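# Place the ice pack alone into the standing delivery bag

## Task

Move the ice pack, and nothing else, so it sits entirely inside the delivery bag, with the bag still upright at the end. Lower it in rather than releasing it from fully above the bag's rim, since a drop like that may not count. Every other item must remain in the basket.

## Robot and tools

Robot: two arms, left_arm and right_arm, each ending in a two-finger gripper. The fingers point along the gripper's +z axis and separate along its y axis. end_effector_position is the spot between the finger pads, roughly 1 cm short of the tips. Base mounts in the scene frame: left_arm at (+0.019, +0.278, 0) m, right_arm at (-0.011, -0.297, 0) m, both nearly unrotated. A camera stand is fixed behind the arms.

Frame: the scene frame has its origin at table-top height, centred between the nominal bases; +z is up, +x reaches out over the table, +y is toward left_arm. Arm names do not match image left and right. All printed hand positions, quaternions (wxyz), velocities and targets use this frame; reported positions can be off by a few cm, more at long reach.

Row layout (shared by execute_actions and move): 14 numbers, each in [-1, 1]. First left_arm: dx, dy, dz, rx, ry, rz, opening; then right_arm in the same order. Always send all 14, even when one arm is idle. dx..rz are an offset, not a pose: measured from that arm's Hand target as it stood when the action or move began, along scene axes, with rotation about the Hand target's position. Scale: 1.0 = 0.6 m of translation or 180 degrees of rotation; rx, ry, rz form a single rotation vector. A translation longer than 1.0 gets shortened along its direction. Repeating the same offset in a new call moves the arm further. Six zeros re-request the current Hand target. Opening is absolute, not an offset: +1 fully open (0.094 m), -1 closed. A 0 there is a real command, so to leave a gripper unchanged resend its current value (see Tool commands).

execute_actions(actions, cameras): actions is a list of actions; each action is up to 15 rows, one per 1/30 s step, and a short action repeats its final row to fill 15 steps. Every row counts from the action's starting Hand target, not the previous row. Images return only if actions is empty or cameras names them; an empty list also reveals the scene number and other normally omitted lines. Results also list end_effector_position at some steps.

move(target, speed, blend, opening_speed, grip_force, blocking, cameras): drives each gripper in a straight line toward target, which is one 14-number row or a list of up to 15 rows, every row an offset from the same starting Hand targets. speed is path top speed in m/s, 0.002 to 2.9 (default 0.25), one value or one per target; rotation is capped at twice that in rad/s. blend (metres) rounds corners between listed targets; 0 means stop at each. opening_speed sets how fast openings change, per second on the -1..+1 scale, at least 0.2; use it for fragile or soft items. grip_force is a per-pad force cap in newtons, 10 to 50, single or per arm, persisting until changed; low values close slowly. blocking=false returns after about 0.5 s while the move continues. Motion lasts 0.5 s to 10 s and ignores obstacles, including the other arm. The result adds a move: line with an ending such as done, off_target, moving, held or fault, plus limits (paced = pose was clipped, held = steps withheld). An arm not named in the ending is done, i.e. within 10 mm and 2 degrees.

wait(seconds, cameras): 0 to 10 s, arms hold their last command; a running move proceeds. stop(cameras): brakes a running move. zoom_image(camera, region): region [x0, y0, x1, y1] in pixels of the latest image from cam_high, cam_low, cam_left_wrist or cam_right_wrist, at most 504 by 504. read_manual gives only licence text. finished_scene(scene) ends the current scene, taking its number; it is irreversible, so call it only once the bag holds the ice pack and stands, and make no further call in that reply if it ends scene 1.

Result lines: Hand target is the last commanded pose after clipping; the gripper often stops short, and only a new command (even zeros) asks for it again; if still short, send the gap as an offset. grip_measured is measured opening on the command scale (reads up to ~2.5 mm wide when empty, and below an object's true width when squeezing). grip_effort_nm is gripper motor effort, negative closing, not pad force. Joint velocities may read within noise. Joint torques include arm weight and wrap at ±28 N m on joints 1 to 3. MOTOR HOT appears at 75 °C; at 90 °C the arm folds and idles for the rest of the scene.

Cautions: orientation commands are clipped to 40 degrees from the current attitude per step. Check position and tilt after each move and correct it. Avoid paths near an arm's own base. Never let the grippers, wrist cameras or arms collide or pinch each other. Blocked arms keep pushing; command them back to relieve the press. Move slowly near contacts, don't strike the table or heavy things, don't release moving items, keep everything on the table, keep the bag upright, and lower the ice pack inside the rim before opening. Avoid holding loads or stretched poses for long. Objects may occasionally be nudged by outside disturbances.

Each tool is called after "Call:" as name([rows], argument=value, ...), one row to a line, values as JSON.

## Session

Call:
execute_actions(actions=[])

Scene clock: 0.00 s.
left_arm: end_effector_position=(+0.3996, +0.1510, +0.1749) grip_measured=+1.000 grip_effort_nm=n/a end_effector_quat_wxyz=(+0.544, +0.089, +0.834, -0.030) | right_arm: end_effector_position=(+0.3058, -0.3633, +0.1338) grip_measured=+1.000 grip_effort_nm=n/a end_effector_quat_wxyz=(+0.549, +0.077, +0.831, +0.037)
Joint positions: left_arm=[-0.435 1.273 0.672 0.169 -0.239 -0.057 0.094] | right_arm=[-0.383 0.961 0.327 0.204 -0.327 0.014 0.094]
Joint velocities: within noise
Joint torques (N m): no reading
Heat: left arm: 34 °C; right arm: 35 °C.
Hand target: left_arm +0.4000, +0.1508, +0.1777; +0.545, +0.089, +0.833, -0.031 | right_arm +0.3073, -0.3639, +0.1382; +0.553, +0.075, +0.829, +0.036
Tool commands: left_gripper/opening=+1.0 right_gripper/opening=+1.0
camera_calibration:
cam_left_wrist: T_world_to_cam=[[-0.245476, -0.967116, -0.0665417, 0.249336], [-0.930311, 0.254318, -0.264279, 0.379257], [0.272512, -0.00296981, -0.962148, 0.177146], [0, 0, 0, 1]] pos_world=[0.365759, 0.145211, 0.287261]
cam_right_wrist: T_world_to_cam=[[-0.15571, -0.975547, -0.155118, -0.294287], [-0.947068, 0.192067, -0.25724, 0.392525], [0.280742, 0.106853, -0.953817, 0.201348], [0, 0, 0, 1]] pos_world=[0.269398, -0.383996, 0.247372]

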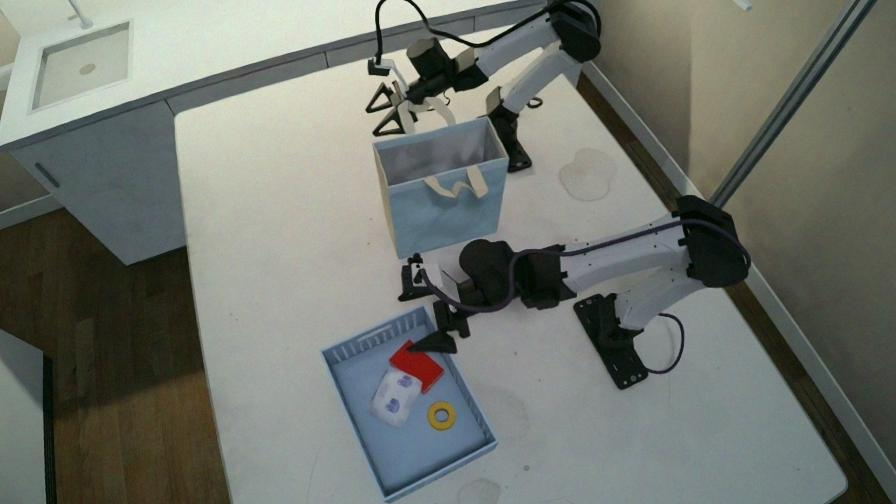

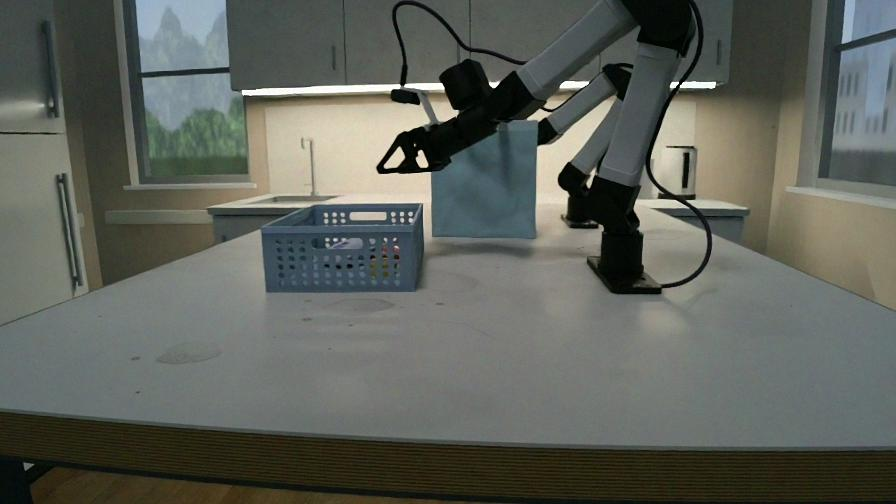

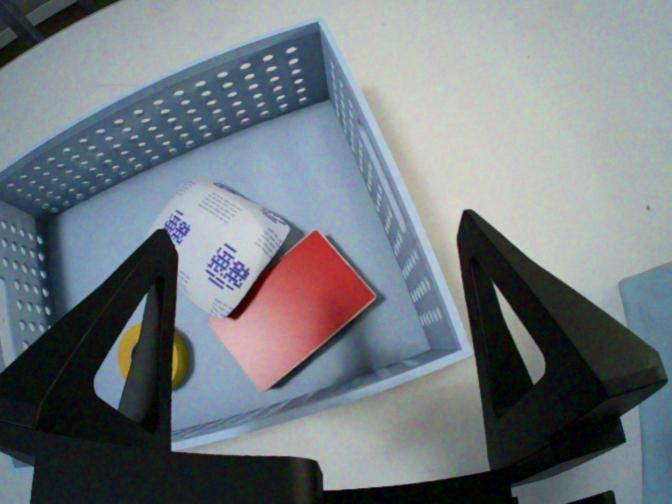

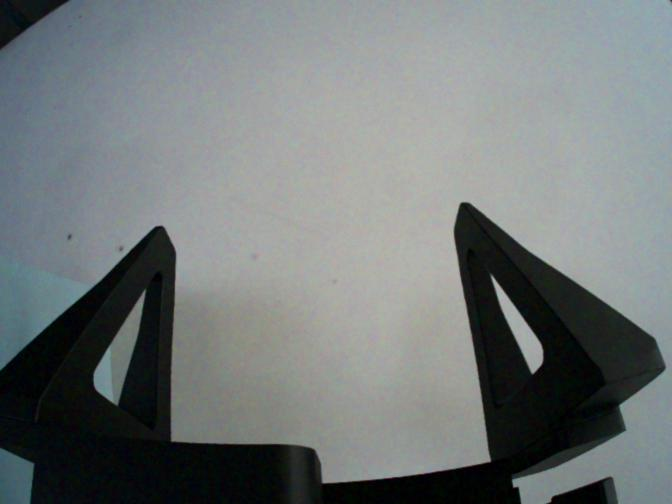

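Call:
zoom_image(camera="cam_high", region=[310, 300, 510, 500])

Call:
zoom_image(camera="cam_left_wrist", region=[100, 150, 400, 400])

Call:
zoom_image(camera="cam_high", region=[350, 80, 530, 270])

Scaled by 2.520 from the camera's 896x504 image, which has a finer 1280x720 frame.

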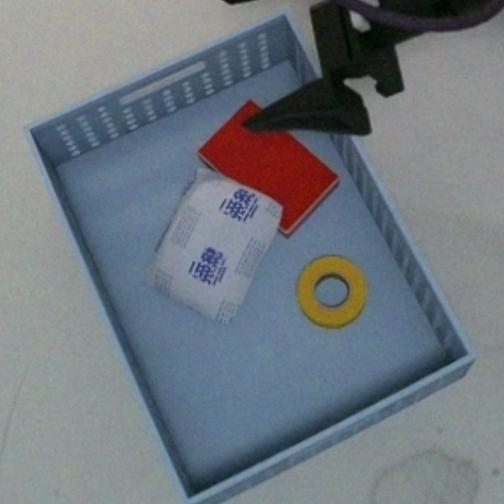

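Scaled by 1.680 from the camera's 672x504 image, which has a finer 960x720 frame.

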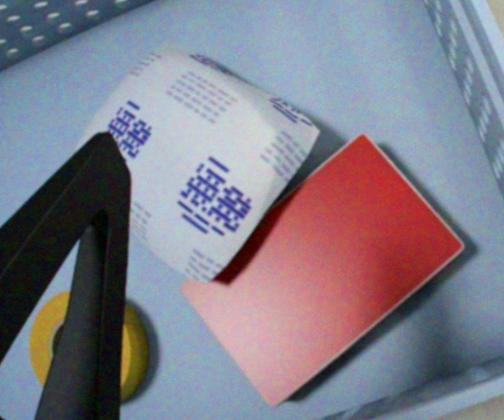

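Scaled by 2.653 from the camera's 896x504 image, which has a finer 1280x720 frame.

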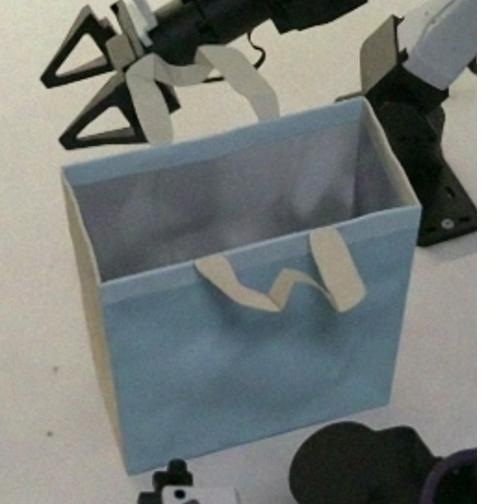

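Call:
move(target=[0.13, 0.1387, -0.0462, -0.0793, 0.1943, 0.3128, 1, -0.159, -0.28, 0.033, 0, 0, -0.193, 1], speed=0.6, cameras=["cam_left_wrist"])

Scene clock: 13.50 s.
left_arm: end_effector_position=(+0.4772, +0.2354, +0.1566) grip_measured=+1.000 grip_effort_nm=0.02 end_effector_quat_wxyz=(+0.252, -0.379, +0.884, +0.105) | right_arm: end_effector_position=(+0.2101, -0.5245, +0.1456) grip_measured=+1.000 grip_effort_nm=-0.02 end_effector_quat_wxyz=(+0.531, +0.320, +0.775, -0.123)
Joint positions: left_arm=[-0.278 2.032 1.894 -1.144 -0.478 -1.006 0.094] | right_arm=[-0.98 0.895 0.368 0.084 -0.327 0.014 0.094]
Joint torques (N m): left_arm=[1.02 -8.68 8.5 0.69 -0.37 -0.05] | right_arm=[-0.46 -0.96 8.99 2.3 -0.07 -0.06]
Heat: left arm: 38 °C; right arm: 37 °C.
Hand target: left_arm +0.4780, +0.2340, +0.1499; +0.238, -0.385, +0.886, +0.104 | right_arm +0.2120, -0.5319, +0.1580; +0.539, +0.319, +0.768, -0.131
Off the commanded pose: left_arm 0.007 m, 2 deg | right_arm 0.015 m, 2 deg.
move: off_target (right_arm)
camera_calibration:
cam_left_wrist: T_world_to_cam=[[0.676814, -0.735708, 0.0256275, -0.160265], [-0.702772, -0.635367, 0.320032, 0.434487], [-0.219167, -0.234612, -0.94706, 0.425482], [0, 0, 0, 1]] pos_world=[0.507066, 0.257973, 0.268015]
Images, in order (width x height): cam_left_wrist 672x504.

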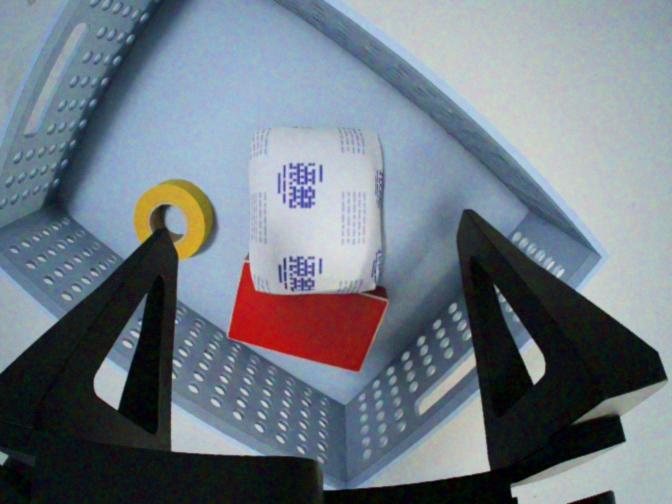

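Call:
move([
  [-0.0047, -0.0048, -0.16, 0, 0, 0, 1, 0,0,0,0,0,0,1],
  [-0.0047, -0.0048, -0.223, 0, 0, 0, 1, 0,0,0,0,0,0,1],
  [-0.0047, -0.0048, -0.223, 0, 0, 0, 0.1, 0,0,0,0,0,0,1],
], speed=[0.4, 0.15, 0.15], blend=[0.02, 0, 0], grip_force=[30, 50], cameras=["cam_left_wrist"])

Scene clock: 20.07 s.
left_arm: end_effector_position=(+0.4768, +0.2333, +0.0314) grip_measured=+0.192 grip_effort_nm=-0.58 end_effector_quat_wxyz=(+0.248, -0.386, +0.882, +0.103) | right_arm: end_effector_position=(+0.2101, -0.5245, +0.1456) grip_measured=+1.000 grip_effort_nm=-0.02 end_effector_quat_wxyz=(+0.531, +0.320, +0.775, -0.123)
Joint positions: left_arm=[-0.281 2.104 1.501 -0.688 -0.474 -1.027 0.056] | right_arm=[-0.98 0.895 0.368 0.084 -0.327 0.014 0.094]
Joint torques (N m): left_arm=[0.62 -8.68 5.45 1.04 -0.43 0.08] | right_arm=[-0.49 -1.05 8.98 2.33 -0.07 -0.08]
Heat: left arm: 38 °C; right arm: 39 °C.
Hand target: left_arm +0.4751, +0.2310, +0.0160; +0.237, -0.385, +0.886, +0.104 | right_arm +0.2120, -0.5319, +0.1580; +0.539, +0.319, +0.768, -0.131
Off the commanded pose: left_arm 0.016 m, 1 deg | right_arm 0.015 m, 2 deg.
grip_force (N): 30, 50
move: off_target (left_arm, right_arm); blend cut to 0.0189 m at target 1; target 3's new opening was sent with left_arm's hand 0.015 m and 1 deg from that target
camera_calibration:
cam_left_wrist: T_world_to_cam=[[0.686627, -0.726348, 0.0310136, -0.165351], [-0.693744, -0.641856, 0.326712, 0.469871], [-0.217401, -0.245845, -0.944615, 0.308077], [0, 0, 0, 1]] pos_world=[0.506481, 0.257226, 0.14263]
Images, in order (width x height): cam_left_wrist 672x504.

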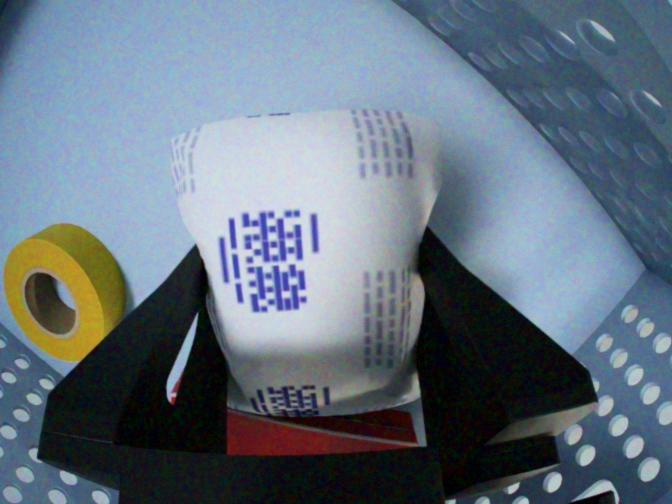

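Call:
move([
  [0, 0, 0.2, 0, 0, 0, 0.1, 0,0,0,0,0,0,1],
  [-0.4002, -0.435, 0.5317, -0.0399, -0.0994, -0.7557, 0.1, 0,0,0,0,0,0,1],
], speed=[0.3, 0.7], blend=[0.05, 0], cameras=["all"])

Scene clock: 25.40 s.
left_arm: end_effector_position=(+0.2382, -0.0248, +0.3294) grip_measured=+0.185 grip_effort_nm=-0.64 end_effector_quat_wxyz=(+0.269, +0.646, +0.666, -0.260) | right_arm: end_effector_position=(+0.2101, -0.5245, +0.1456) grip_measured=+1.000 grip_effort_nm=-0.02 end_effector_quat_wxyz=(+0.531, +0.320, +0.775, -0.123)
Joint positions: left_arm=[-0.711 1.617 1.964 -1.347 0.543 0.678 0.056] | right_arm=[-0.98 0.895 0.368 0.084 -0.327 0.014 0.094]
Joint torques (N m): left_arm=[0.34 -5.5 8.34 1.27 0.48 0.24] | right_arm=[-0.51 -0.98 9.06 2.33 -0.1 -0.08]
Heat: left arm: 39 °C; right arm: 40 °C.
Hand target: left_arm +0.2350, -0.0299, +0.3350; +0.271, +0.653, +0.653, -0.271 | right_arm +0.2120, -0.5319, +0.1580; +0.539, +0.319, +0.768, -0.131
Off the commanded pose: left_arm 0.008 m, 2 deg | right_arm 0.015 m, 2 deg.
grip_force (N): 30, 50
move: off_target (right_arm)
camera_calibration:
cam_left_wrist: T_world_to_cam=[[-0.99925, 0.0382582, 0.00604609, 0.23051], [0.0386956, 0.992903, 0.112459, -0.0219638], [-0.00170071, 0.112608, -0.993638, 0.447822], [0, 0, 0, 1]] pos_world=[0.231948, -0.0374394, 0.446049]
cam_right_wrist: T_world_to_cam=[[-0.678177, -0.717683, -0.158138, -0.219168], [-0.677502, 0.693933, -0.24382, 0.540505], [0.284723, -0.0582143, -0.956841, 0.169748], [0, 0, 0, 1]] pos_world=[0.169227, -0.522485, 0.259549]

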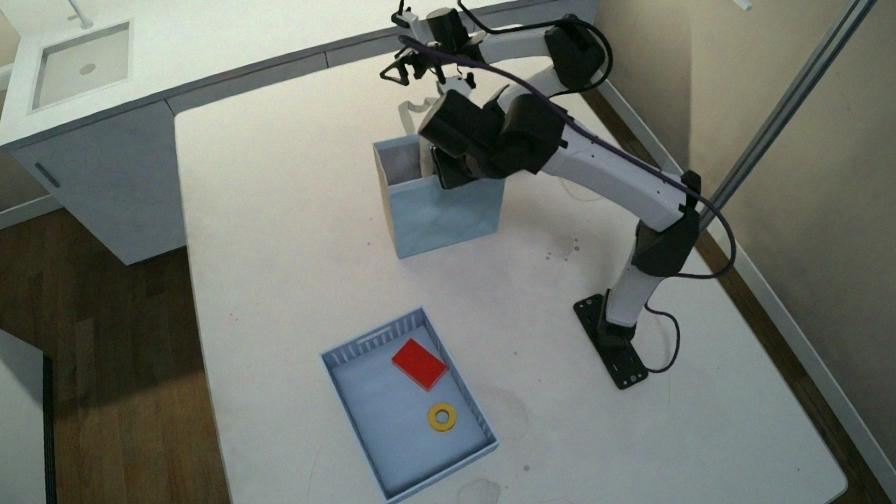

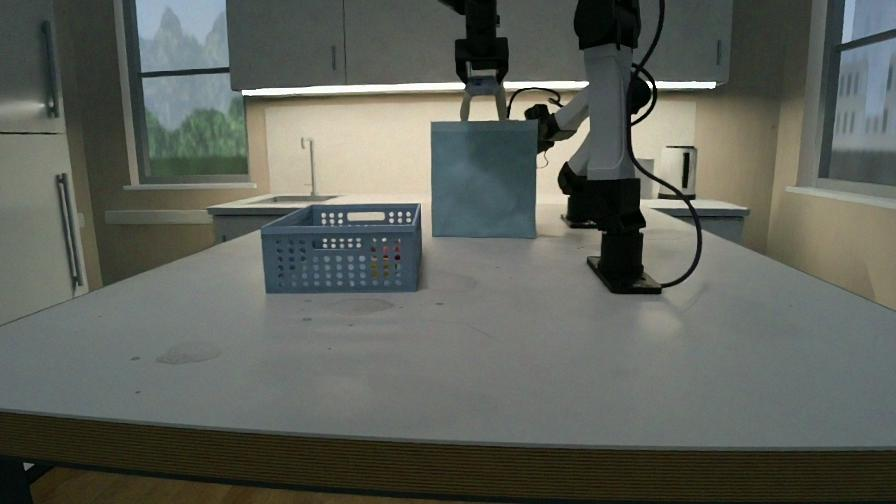

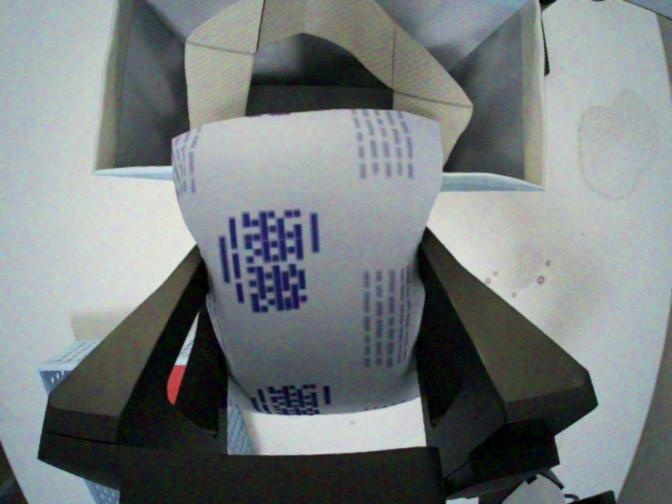

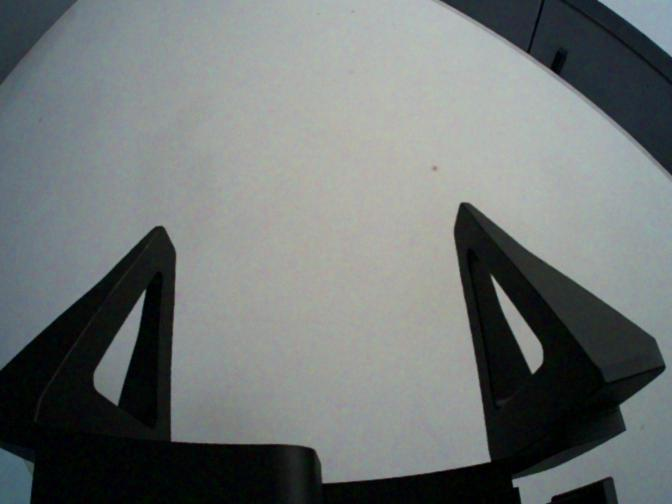

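Call:
zoom_image(camera="cam_high", region=[350, 70, 550, 270])

Call:
zoom_image(camera="cam_low", region=[400, 40, 580, 250])

Call:
zoom_image(camera="cam_left_wrist", region=[90, 0, 560, 200])

Scaled by 2.520 from the camera's 896x504 image, which has a finer 1280x720 frame.

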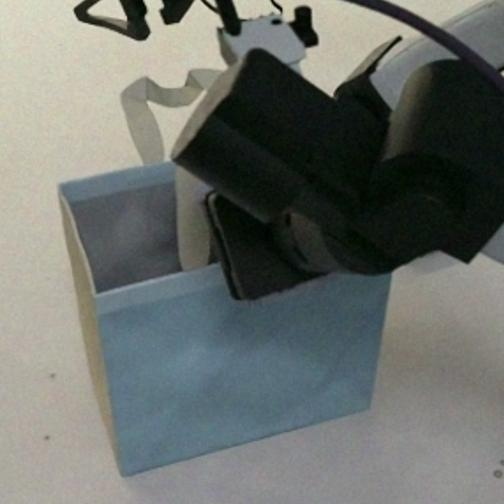

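Scaled by 2.400 from the camera's 896x504 image, which has a finer 1280x720 frame.

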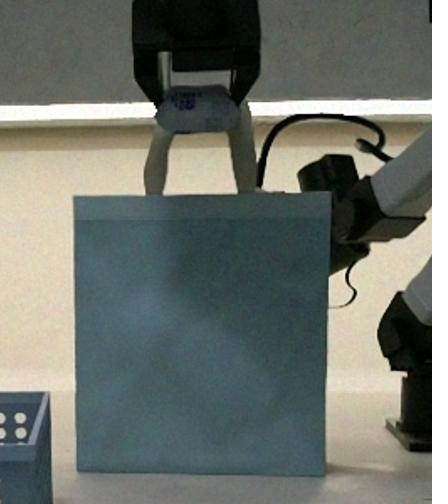

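Scaled by 1.072 from the camera's 672x504 image, which has a finer 960x720 frame.

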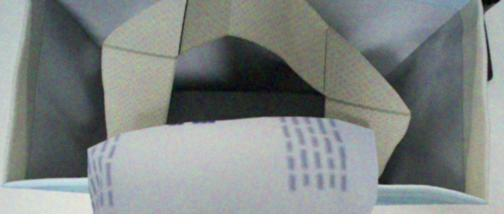

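Call:
move([
  [0.0033, 0.02, 0.0917, -0.039, 0, 0, 0.1, 0,0,0,0,0,0,1],
  [0.0033, -0.157, 0.0917, -0.083, 0, 0, 0.1, 0,0,0,0,0,0,1],
], speed=0.4, blend=[0.02, 0], cameras=["cam_high", "cam_low", "cam_left_wrist"])

Scene clock: 34.57 s.
left_arm: end_effector_position=(+0.2344, -0.1224, +0.3830) grip_measured=+0.185 grip_effort_nm=-0.64 end_effector_quat_wxyz=(+0.338, +0.618, +0.616, -0.354) | right_arm: end_effector_position=(+0.2101, -0.5245, +0.1456) grip_measured=+1.000 grip_effort_nm=-0.02 end_effector_quat_wxyz=(+0.531, +0.320, +0.775, -0.123)
Joint positions: left_arm=[-0.865 1.774 2.164 -1.083 0.615 0.425 0.056] | right_arm=[-0.98 0.895 0.368 0.084 -0.327 0.014 0.094]
Joint torques (N m): left_arm=[0.68 -8.85 5.91 2 0.03 -0.03] | right_arm=[-0.54 -0.98 8.99 2.32 -0.09 -0.05]
Heat: left arm: 39 °C; right arm: 41 °C.
Hand target: left_arm +0.2370, -0.1241, +0.3901; +0.354, +0.612, +0.612, -0.354 | right_arm +0.2120, -0.5319, +0.1580; +0.539, +0.319, +0.768, -0.131
Off the commanded pose: left_arm 0.008 m, 2 deg | right_arm 0.015 m, 2 deg.
grip_force (N): 30, 50
move: off_target (right_arm)
camera_calibration:
cam_left_wrist: T_world_to_cam=[[-0.996636, 0.0816479, 0.00715053, 0.234401], [0.079785, 0.986451, -0.143351, 0.156606], [-0.0187579, -0.142298, -0.989646, 0.483335], [0, 0, 0, 1]] pos_world=[0.230184, -0.104845, 0.499104]
Images, in order (width x height): cam_high 896x504, cam_low 896x504, cam_left_wrist 672x504.

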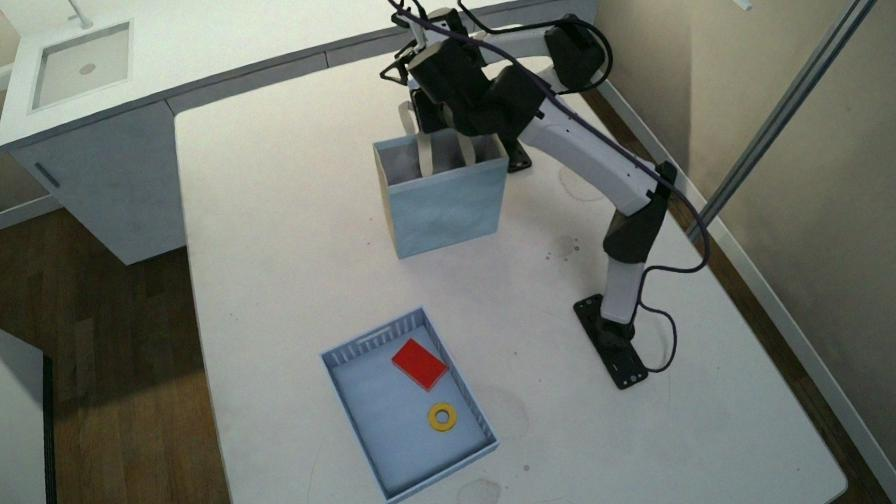

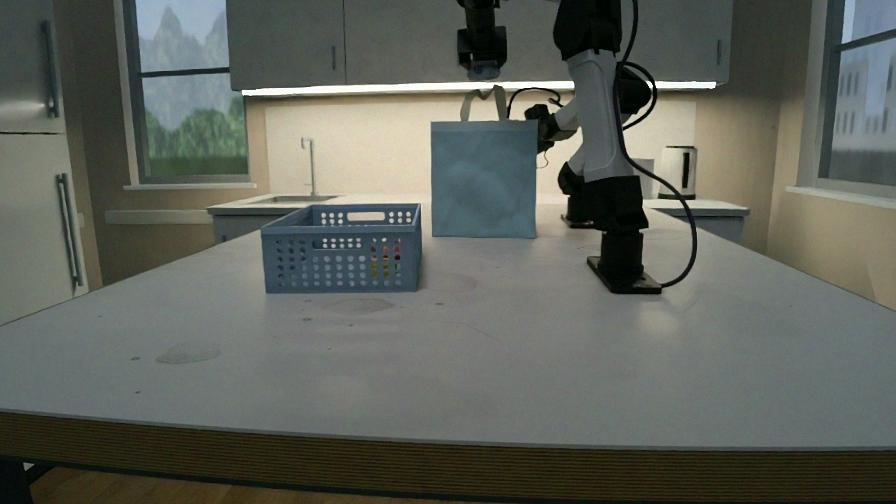

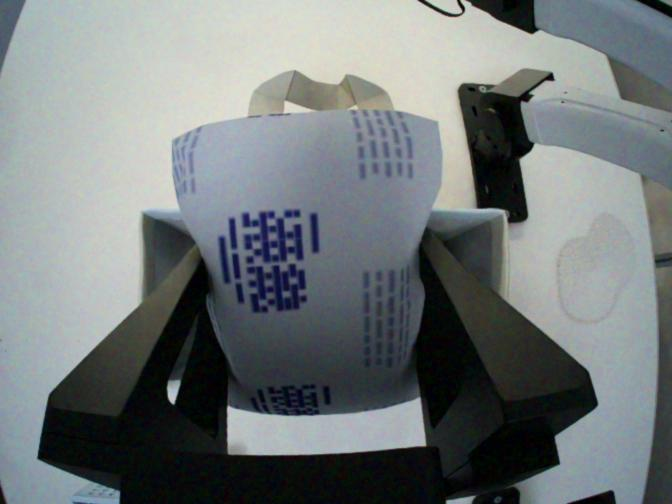

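Call:
move([
  [0.0042, 0.0027, -0.1668, 0.1, 0, 0, 0.1, 0,0,0,0,0,0,1],
  [0.0042, 0.0027, -0.3635, 0.222, 0, -0.008, 0.1, 0,0,0,0,0,0,1],
], speed=0.3, blend=[0.03, 0], cameras=["cam_high", "cam_low", "cam_left_wrist"])

Scene clock: 38.43 s.
left_arm: end_effector_position=(+0.2397, -0.1249, +0.1763) grip_measured=+0.185 grip_effort_nm=-0.64 end_effector_quat_wxyz=(+0.126, +0.698, +0.691, -0.137) | right_arm: end_effector_position=(+0.2101, -0.5245, +0.1456) grip_measured=+1.000 grip_effort_nm=-0.02 end_effector_quat_wxyz=(+0.531, +0.320, +0.775, -0.123)
Joint positions: left_arm=[-0.998 2.038 2.037 -1.263 0.218 0.561 0.056] | right_arm=[-0.98 0.895 0.368 0.084 -0.327 0.014 0.094]
Joint torques (N m): left_arm=[0.43 -10.04 6.74 0.83 -0.12 0.26] | right_arm=[-0.44 -1.02 9.03 2.28 -0.08 -0.07]
Heat: left arm: 39 °C; right arm: 42 °C.
Hand target: left_arm +0.2395, -0.1225, +0.1719; +0.119, +0.704, +0.689, -0.127 | right_arm +0.2120, -0.5319, +0.1580; +0.539, +0.319, +0.768, -0.131
Off the commanded pose: left_arm 0.005 m, 2 deg | right_arm 0.015 m, 2 deg.
grip_force (N): 30, 50
move: off_target (right_arm)
camera_calibration:
cam_left_wrist: T_world_to_cam=[[-0.996232, 0.0733822, 0.0462293, 0.233322], [0.0865905, 0.871773, 0.482196, 0.00270153], [-0.00491684, 0.484382, -0.874843, 0.333285], [0, 0, 0, 1]] pos_world=[0.233847, -0.180914, 0.279483]
Images, in order (width x height): cam_high 896x504, cam_low 896x504, cam_left_wrist 672x504.

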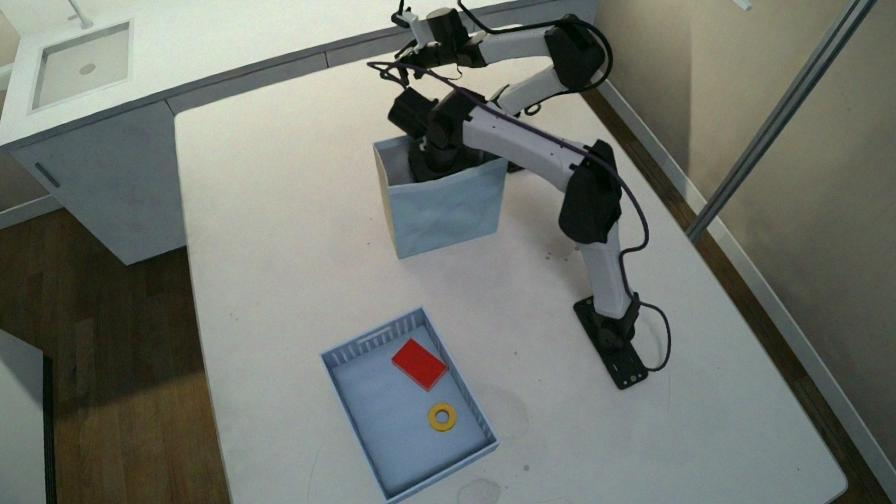

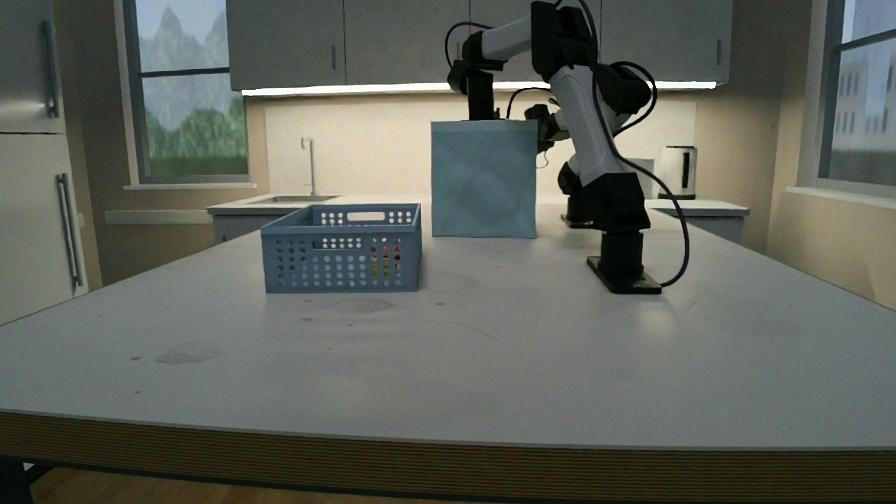

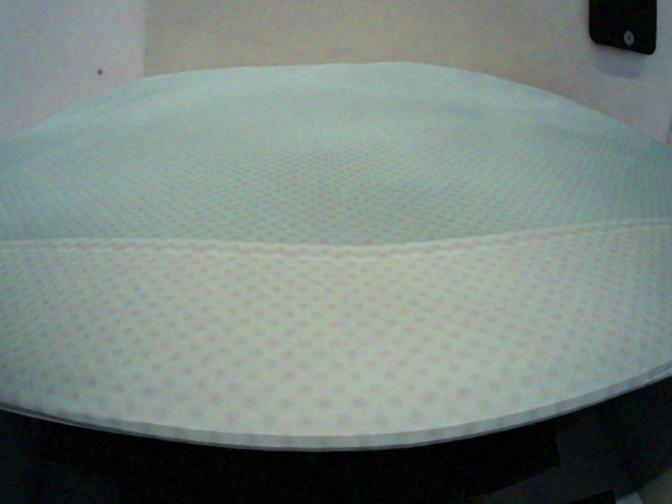

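Call:
move(target=[0,0,0,0,0,0,0.6,0,0,0,0,0,0,1], opening_speed=1.0, cameras=["cam_high"])

Call:
zoom_image(camera="cam_high", region=[350, 70, 550, 270])

Scene clock: 40.07 s.
left_arm: end_effector_position=(+0.2399, -0.1248, +0.1763) grip_measured=+0.598 grip_effort_nm=0.12 end_effector_quat_wxyz=(+0.126, +0.698, +0.691, -0.137) | right_arm: end_effector_position=(+0.2101, -0.5245, +0.1456) grip_measured=+1.000 grip_effort_nm=-0.02 end_effector_quat_wxyz=(+0.531, +0.320, +0.775, -0.123)
Joint positions: left_arm=[-0.998 2.038 2.037 -1.263 0.217 0.561 0.075] | right_arm=[-0.98 0.895 0.368 0.084 -0.327 0.014 0.094]
Joint torques (N m): left_arm=[0.49 -10.04 6.78 0.82 -0.11 0.25] | right_arm=[-0.39 -0.99 9.02 2.28 -0.08 -0.08]
Heat: left arm: 39 °C; right arm: 42 °C.
Hand target: left_arm +0.2394, -0.1225, +0.1719; +0.119, +0.704, +0.689, -0.128 | right_arm +0.2120, -0.5319, +0.1580; +0.539, +0.319, +0.768, -0.131
Off the commanded pose: left_arm 0.005 m, 1 deg | right_arm 0.015 m, 2 deg.
grip_force (N): 30, 50
move: off_target (right_arm)
Images, in order (width x height): cam_high 896x504.

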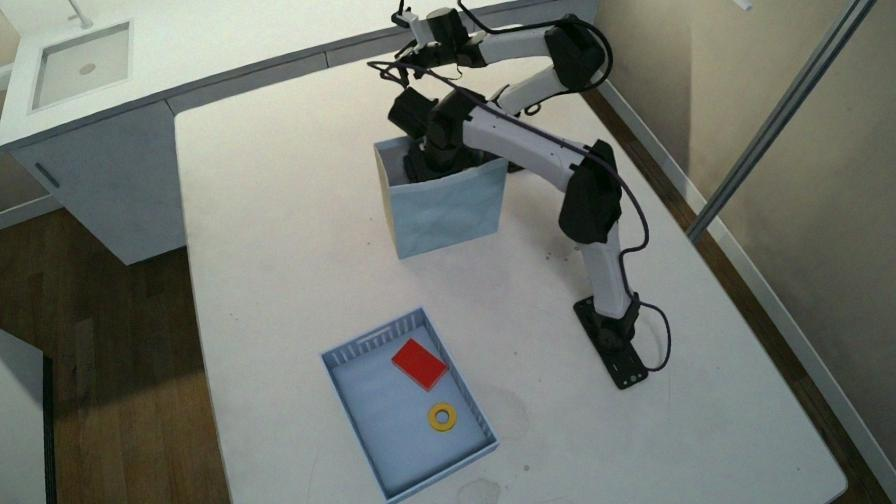

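Scaled by 2.520 from the camera's 896x504 image, which has a finer 1280x720 frame.

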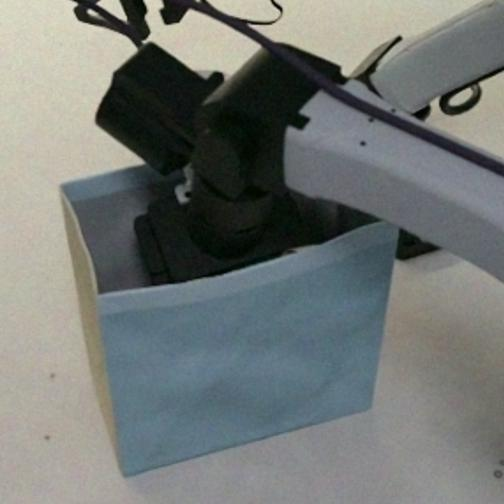

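Call:
move([
  [0,0.004,0.08,-0.06,0,0,0.6,0,0,0,0,0,0,1],
  [0,0.004,0.25,-0.15,0,0,0.6,0,0,0,0,0,0,1],
], speed=0.3, blend=[0.03, 0], cameras=["cam_high", "cam_low", "cam_left_wrist"])

Scene clock: 42.93 s.
left_arm: end_effector_position=(+0.2410, -0.1203, +0.3053) grip_measured=+0.598 grip_effort_nm=0.12 end_effector_quat_wxyz=(+0.262, +0.663, +0.646, -0.274) | right_arm: end_effector_position=(+0.2101, -0.5245, +0.1456) grip_measured=+1.000 grip_effort_nm=-0.02 end_effector_quat_wxyz=(+0.531, +0.320, +0.775, -0.123)
Joint positions: left_arm=[-0.895 1.846 2.108 -1.195 0.482 0.551 0.075] | right_arm=[-0.98 0.895 0.368 0.084 -0.327 0.014 0.094]
Joint torques (N m): left_arm=[1.03 -10.47 7.9 1.53 0.31 -0.03] | right_arm=[-0.5 -0.91 9.02 2.3 -0.07 -0.06]
Heat: left arm: 39 °C; right arm: 42 °C.
Hand target: left_arm +0.2395, -0.1201, +0.3221; +0.280, +0.657, +0.640, -0.285 | right_arm +0.2120, -0.5319, +0.1580; +0.539, +0.319, +0.768, -0.131
Off the commanded pose: left_arm 0.017 m, 3 deg | right_arm 0.015 m, 2 deg.
grip_force (N): 30, 50
move: off_target (left_arm, right_arm)
camera_calibration:
cam_left_wrist: T_world_to_cam=[[-0.995275, 0.0962964, 0.0124657, 0.241228], [0.0970636, 0.990182, 0.10059, 0.064705], [-0.00265678, 0.101325, -0.99485, 0.433894], [0, 0, 0, 1]] pos_world=[0.23496, -0.131263, 0.422144]
Images, in order (width x height): cam_high 896x504, cam_low 896x504, cam_left_wrist 672x504.

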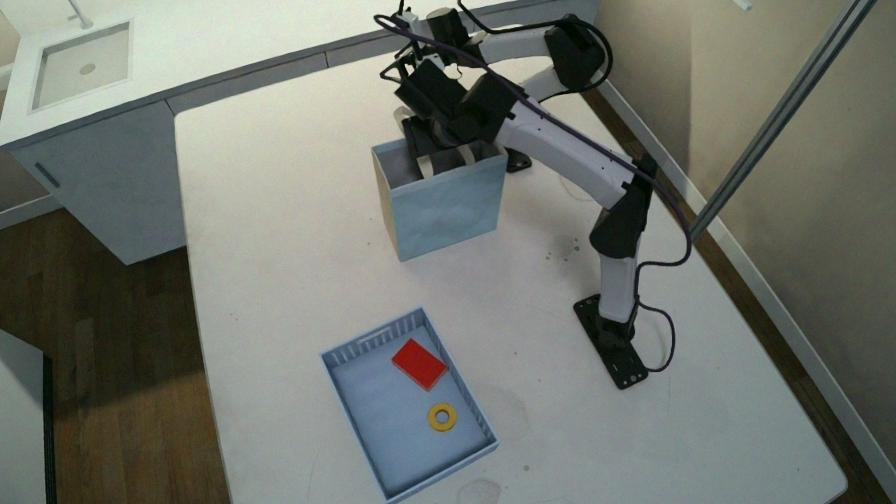

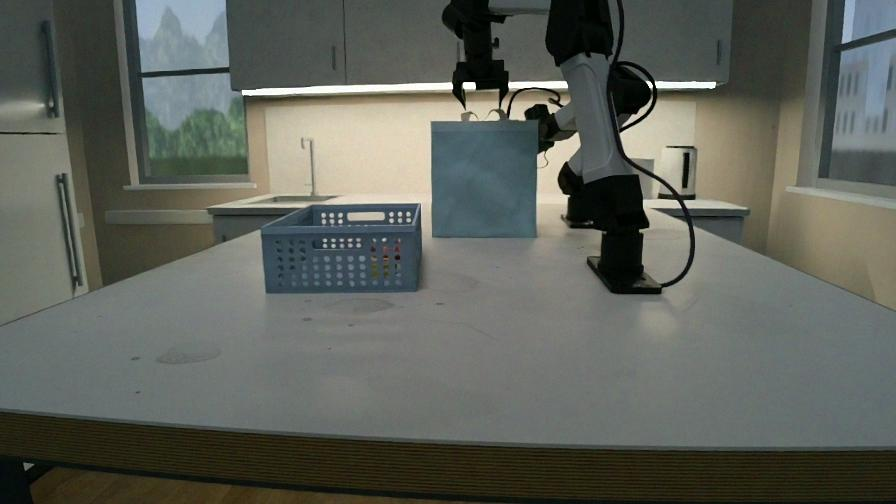

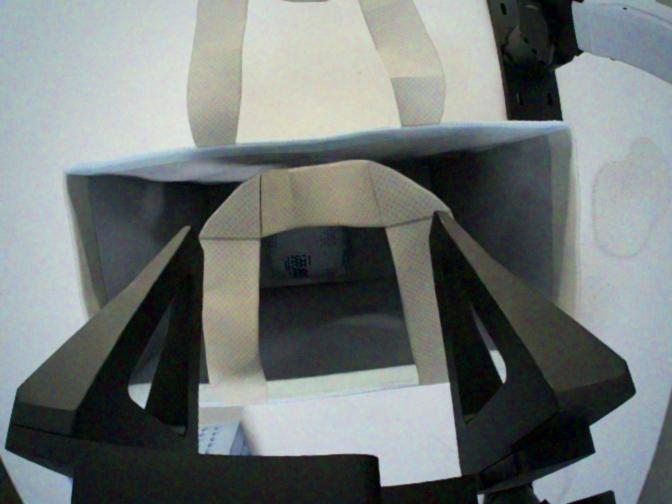

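Call:
finished_scene(scene=2)

The scene is finished: the task was done.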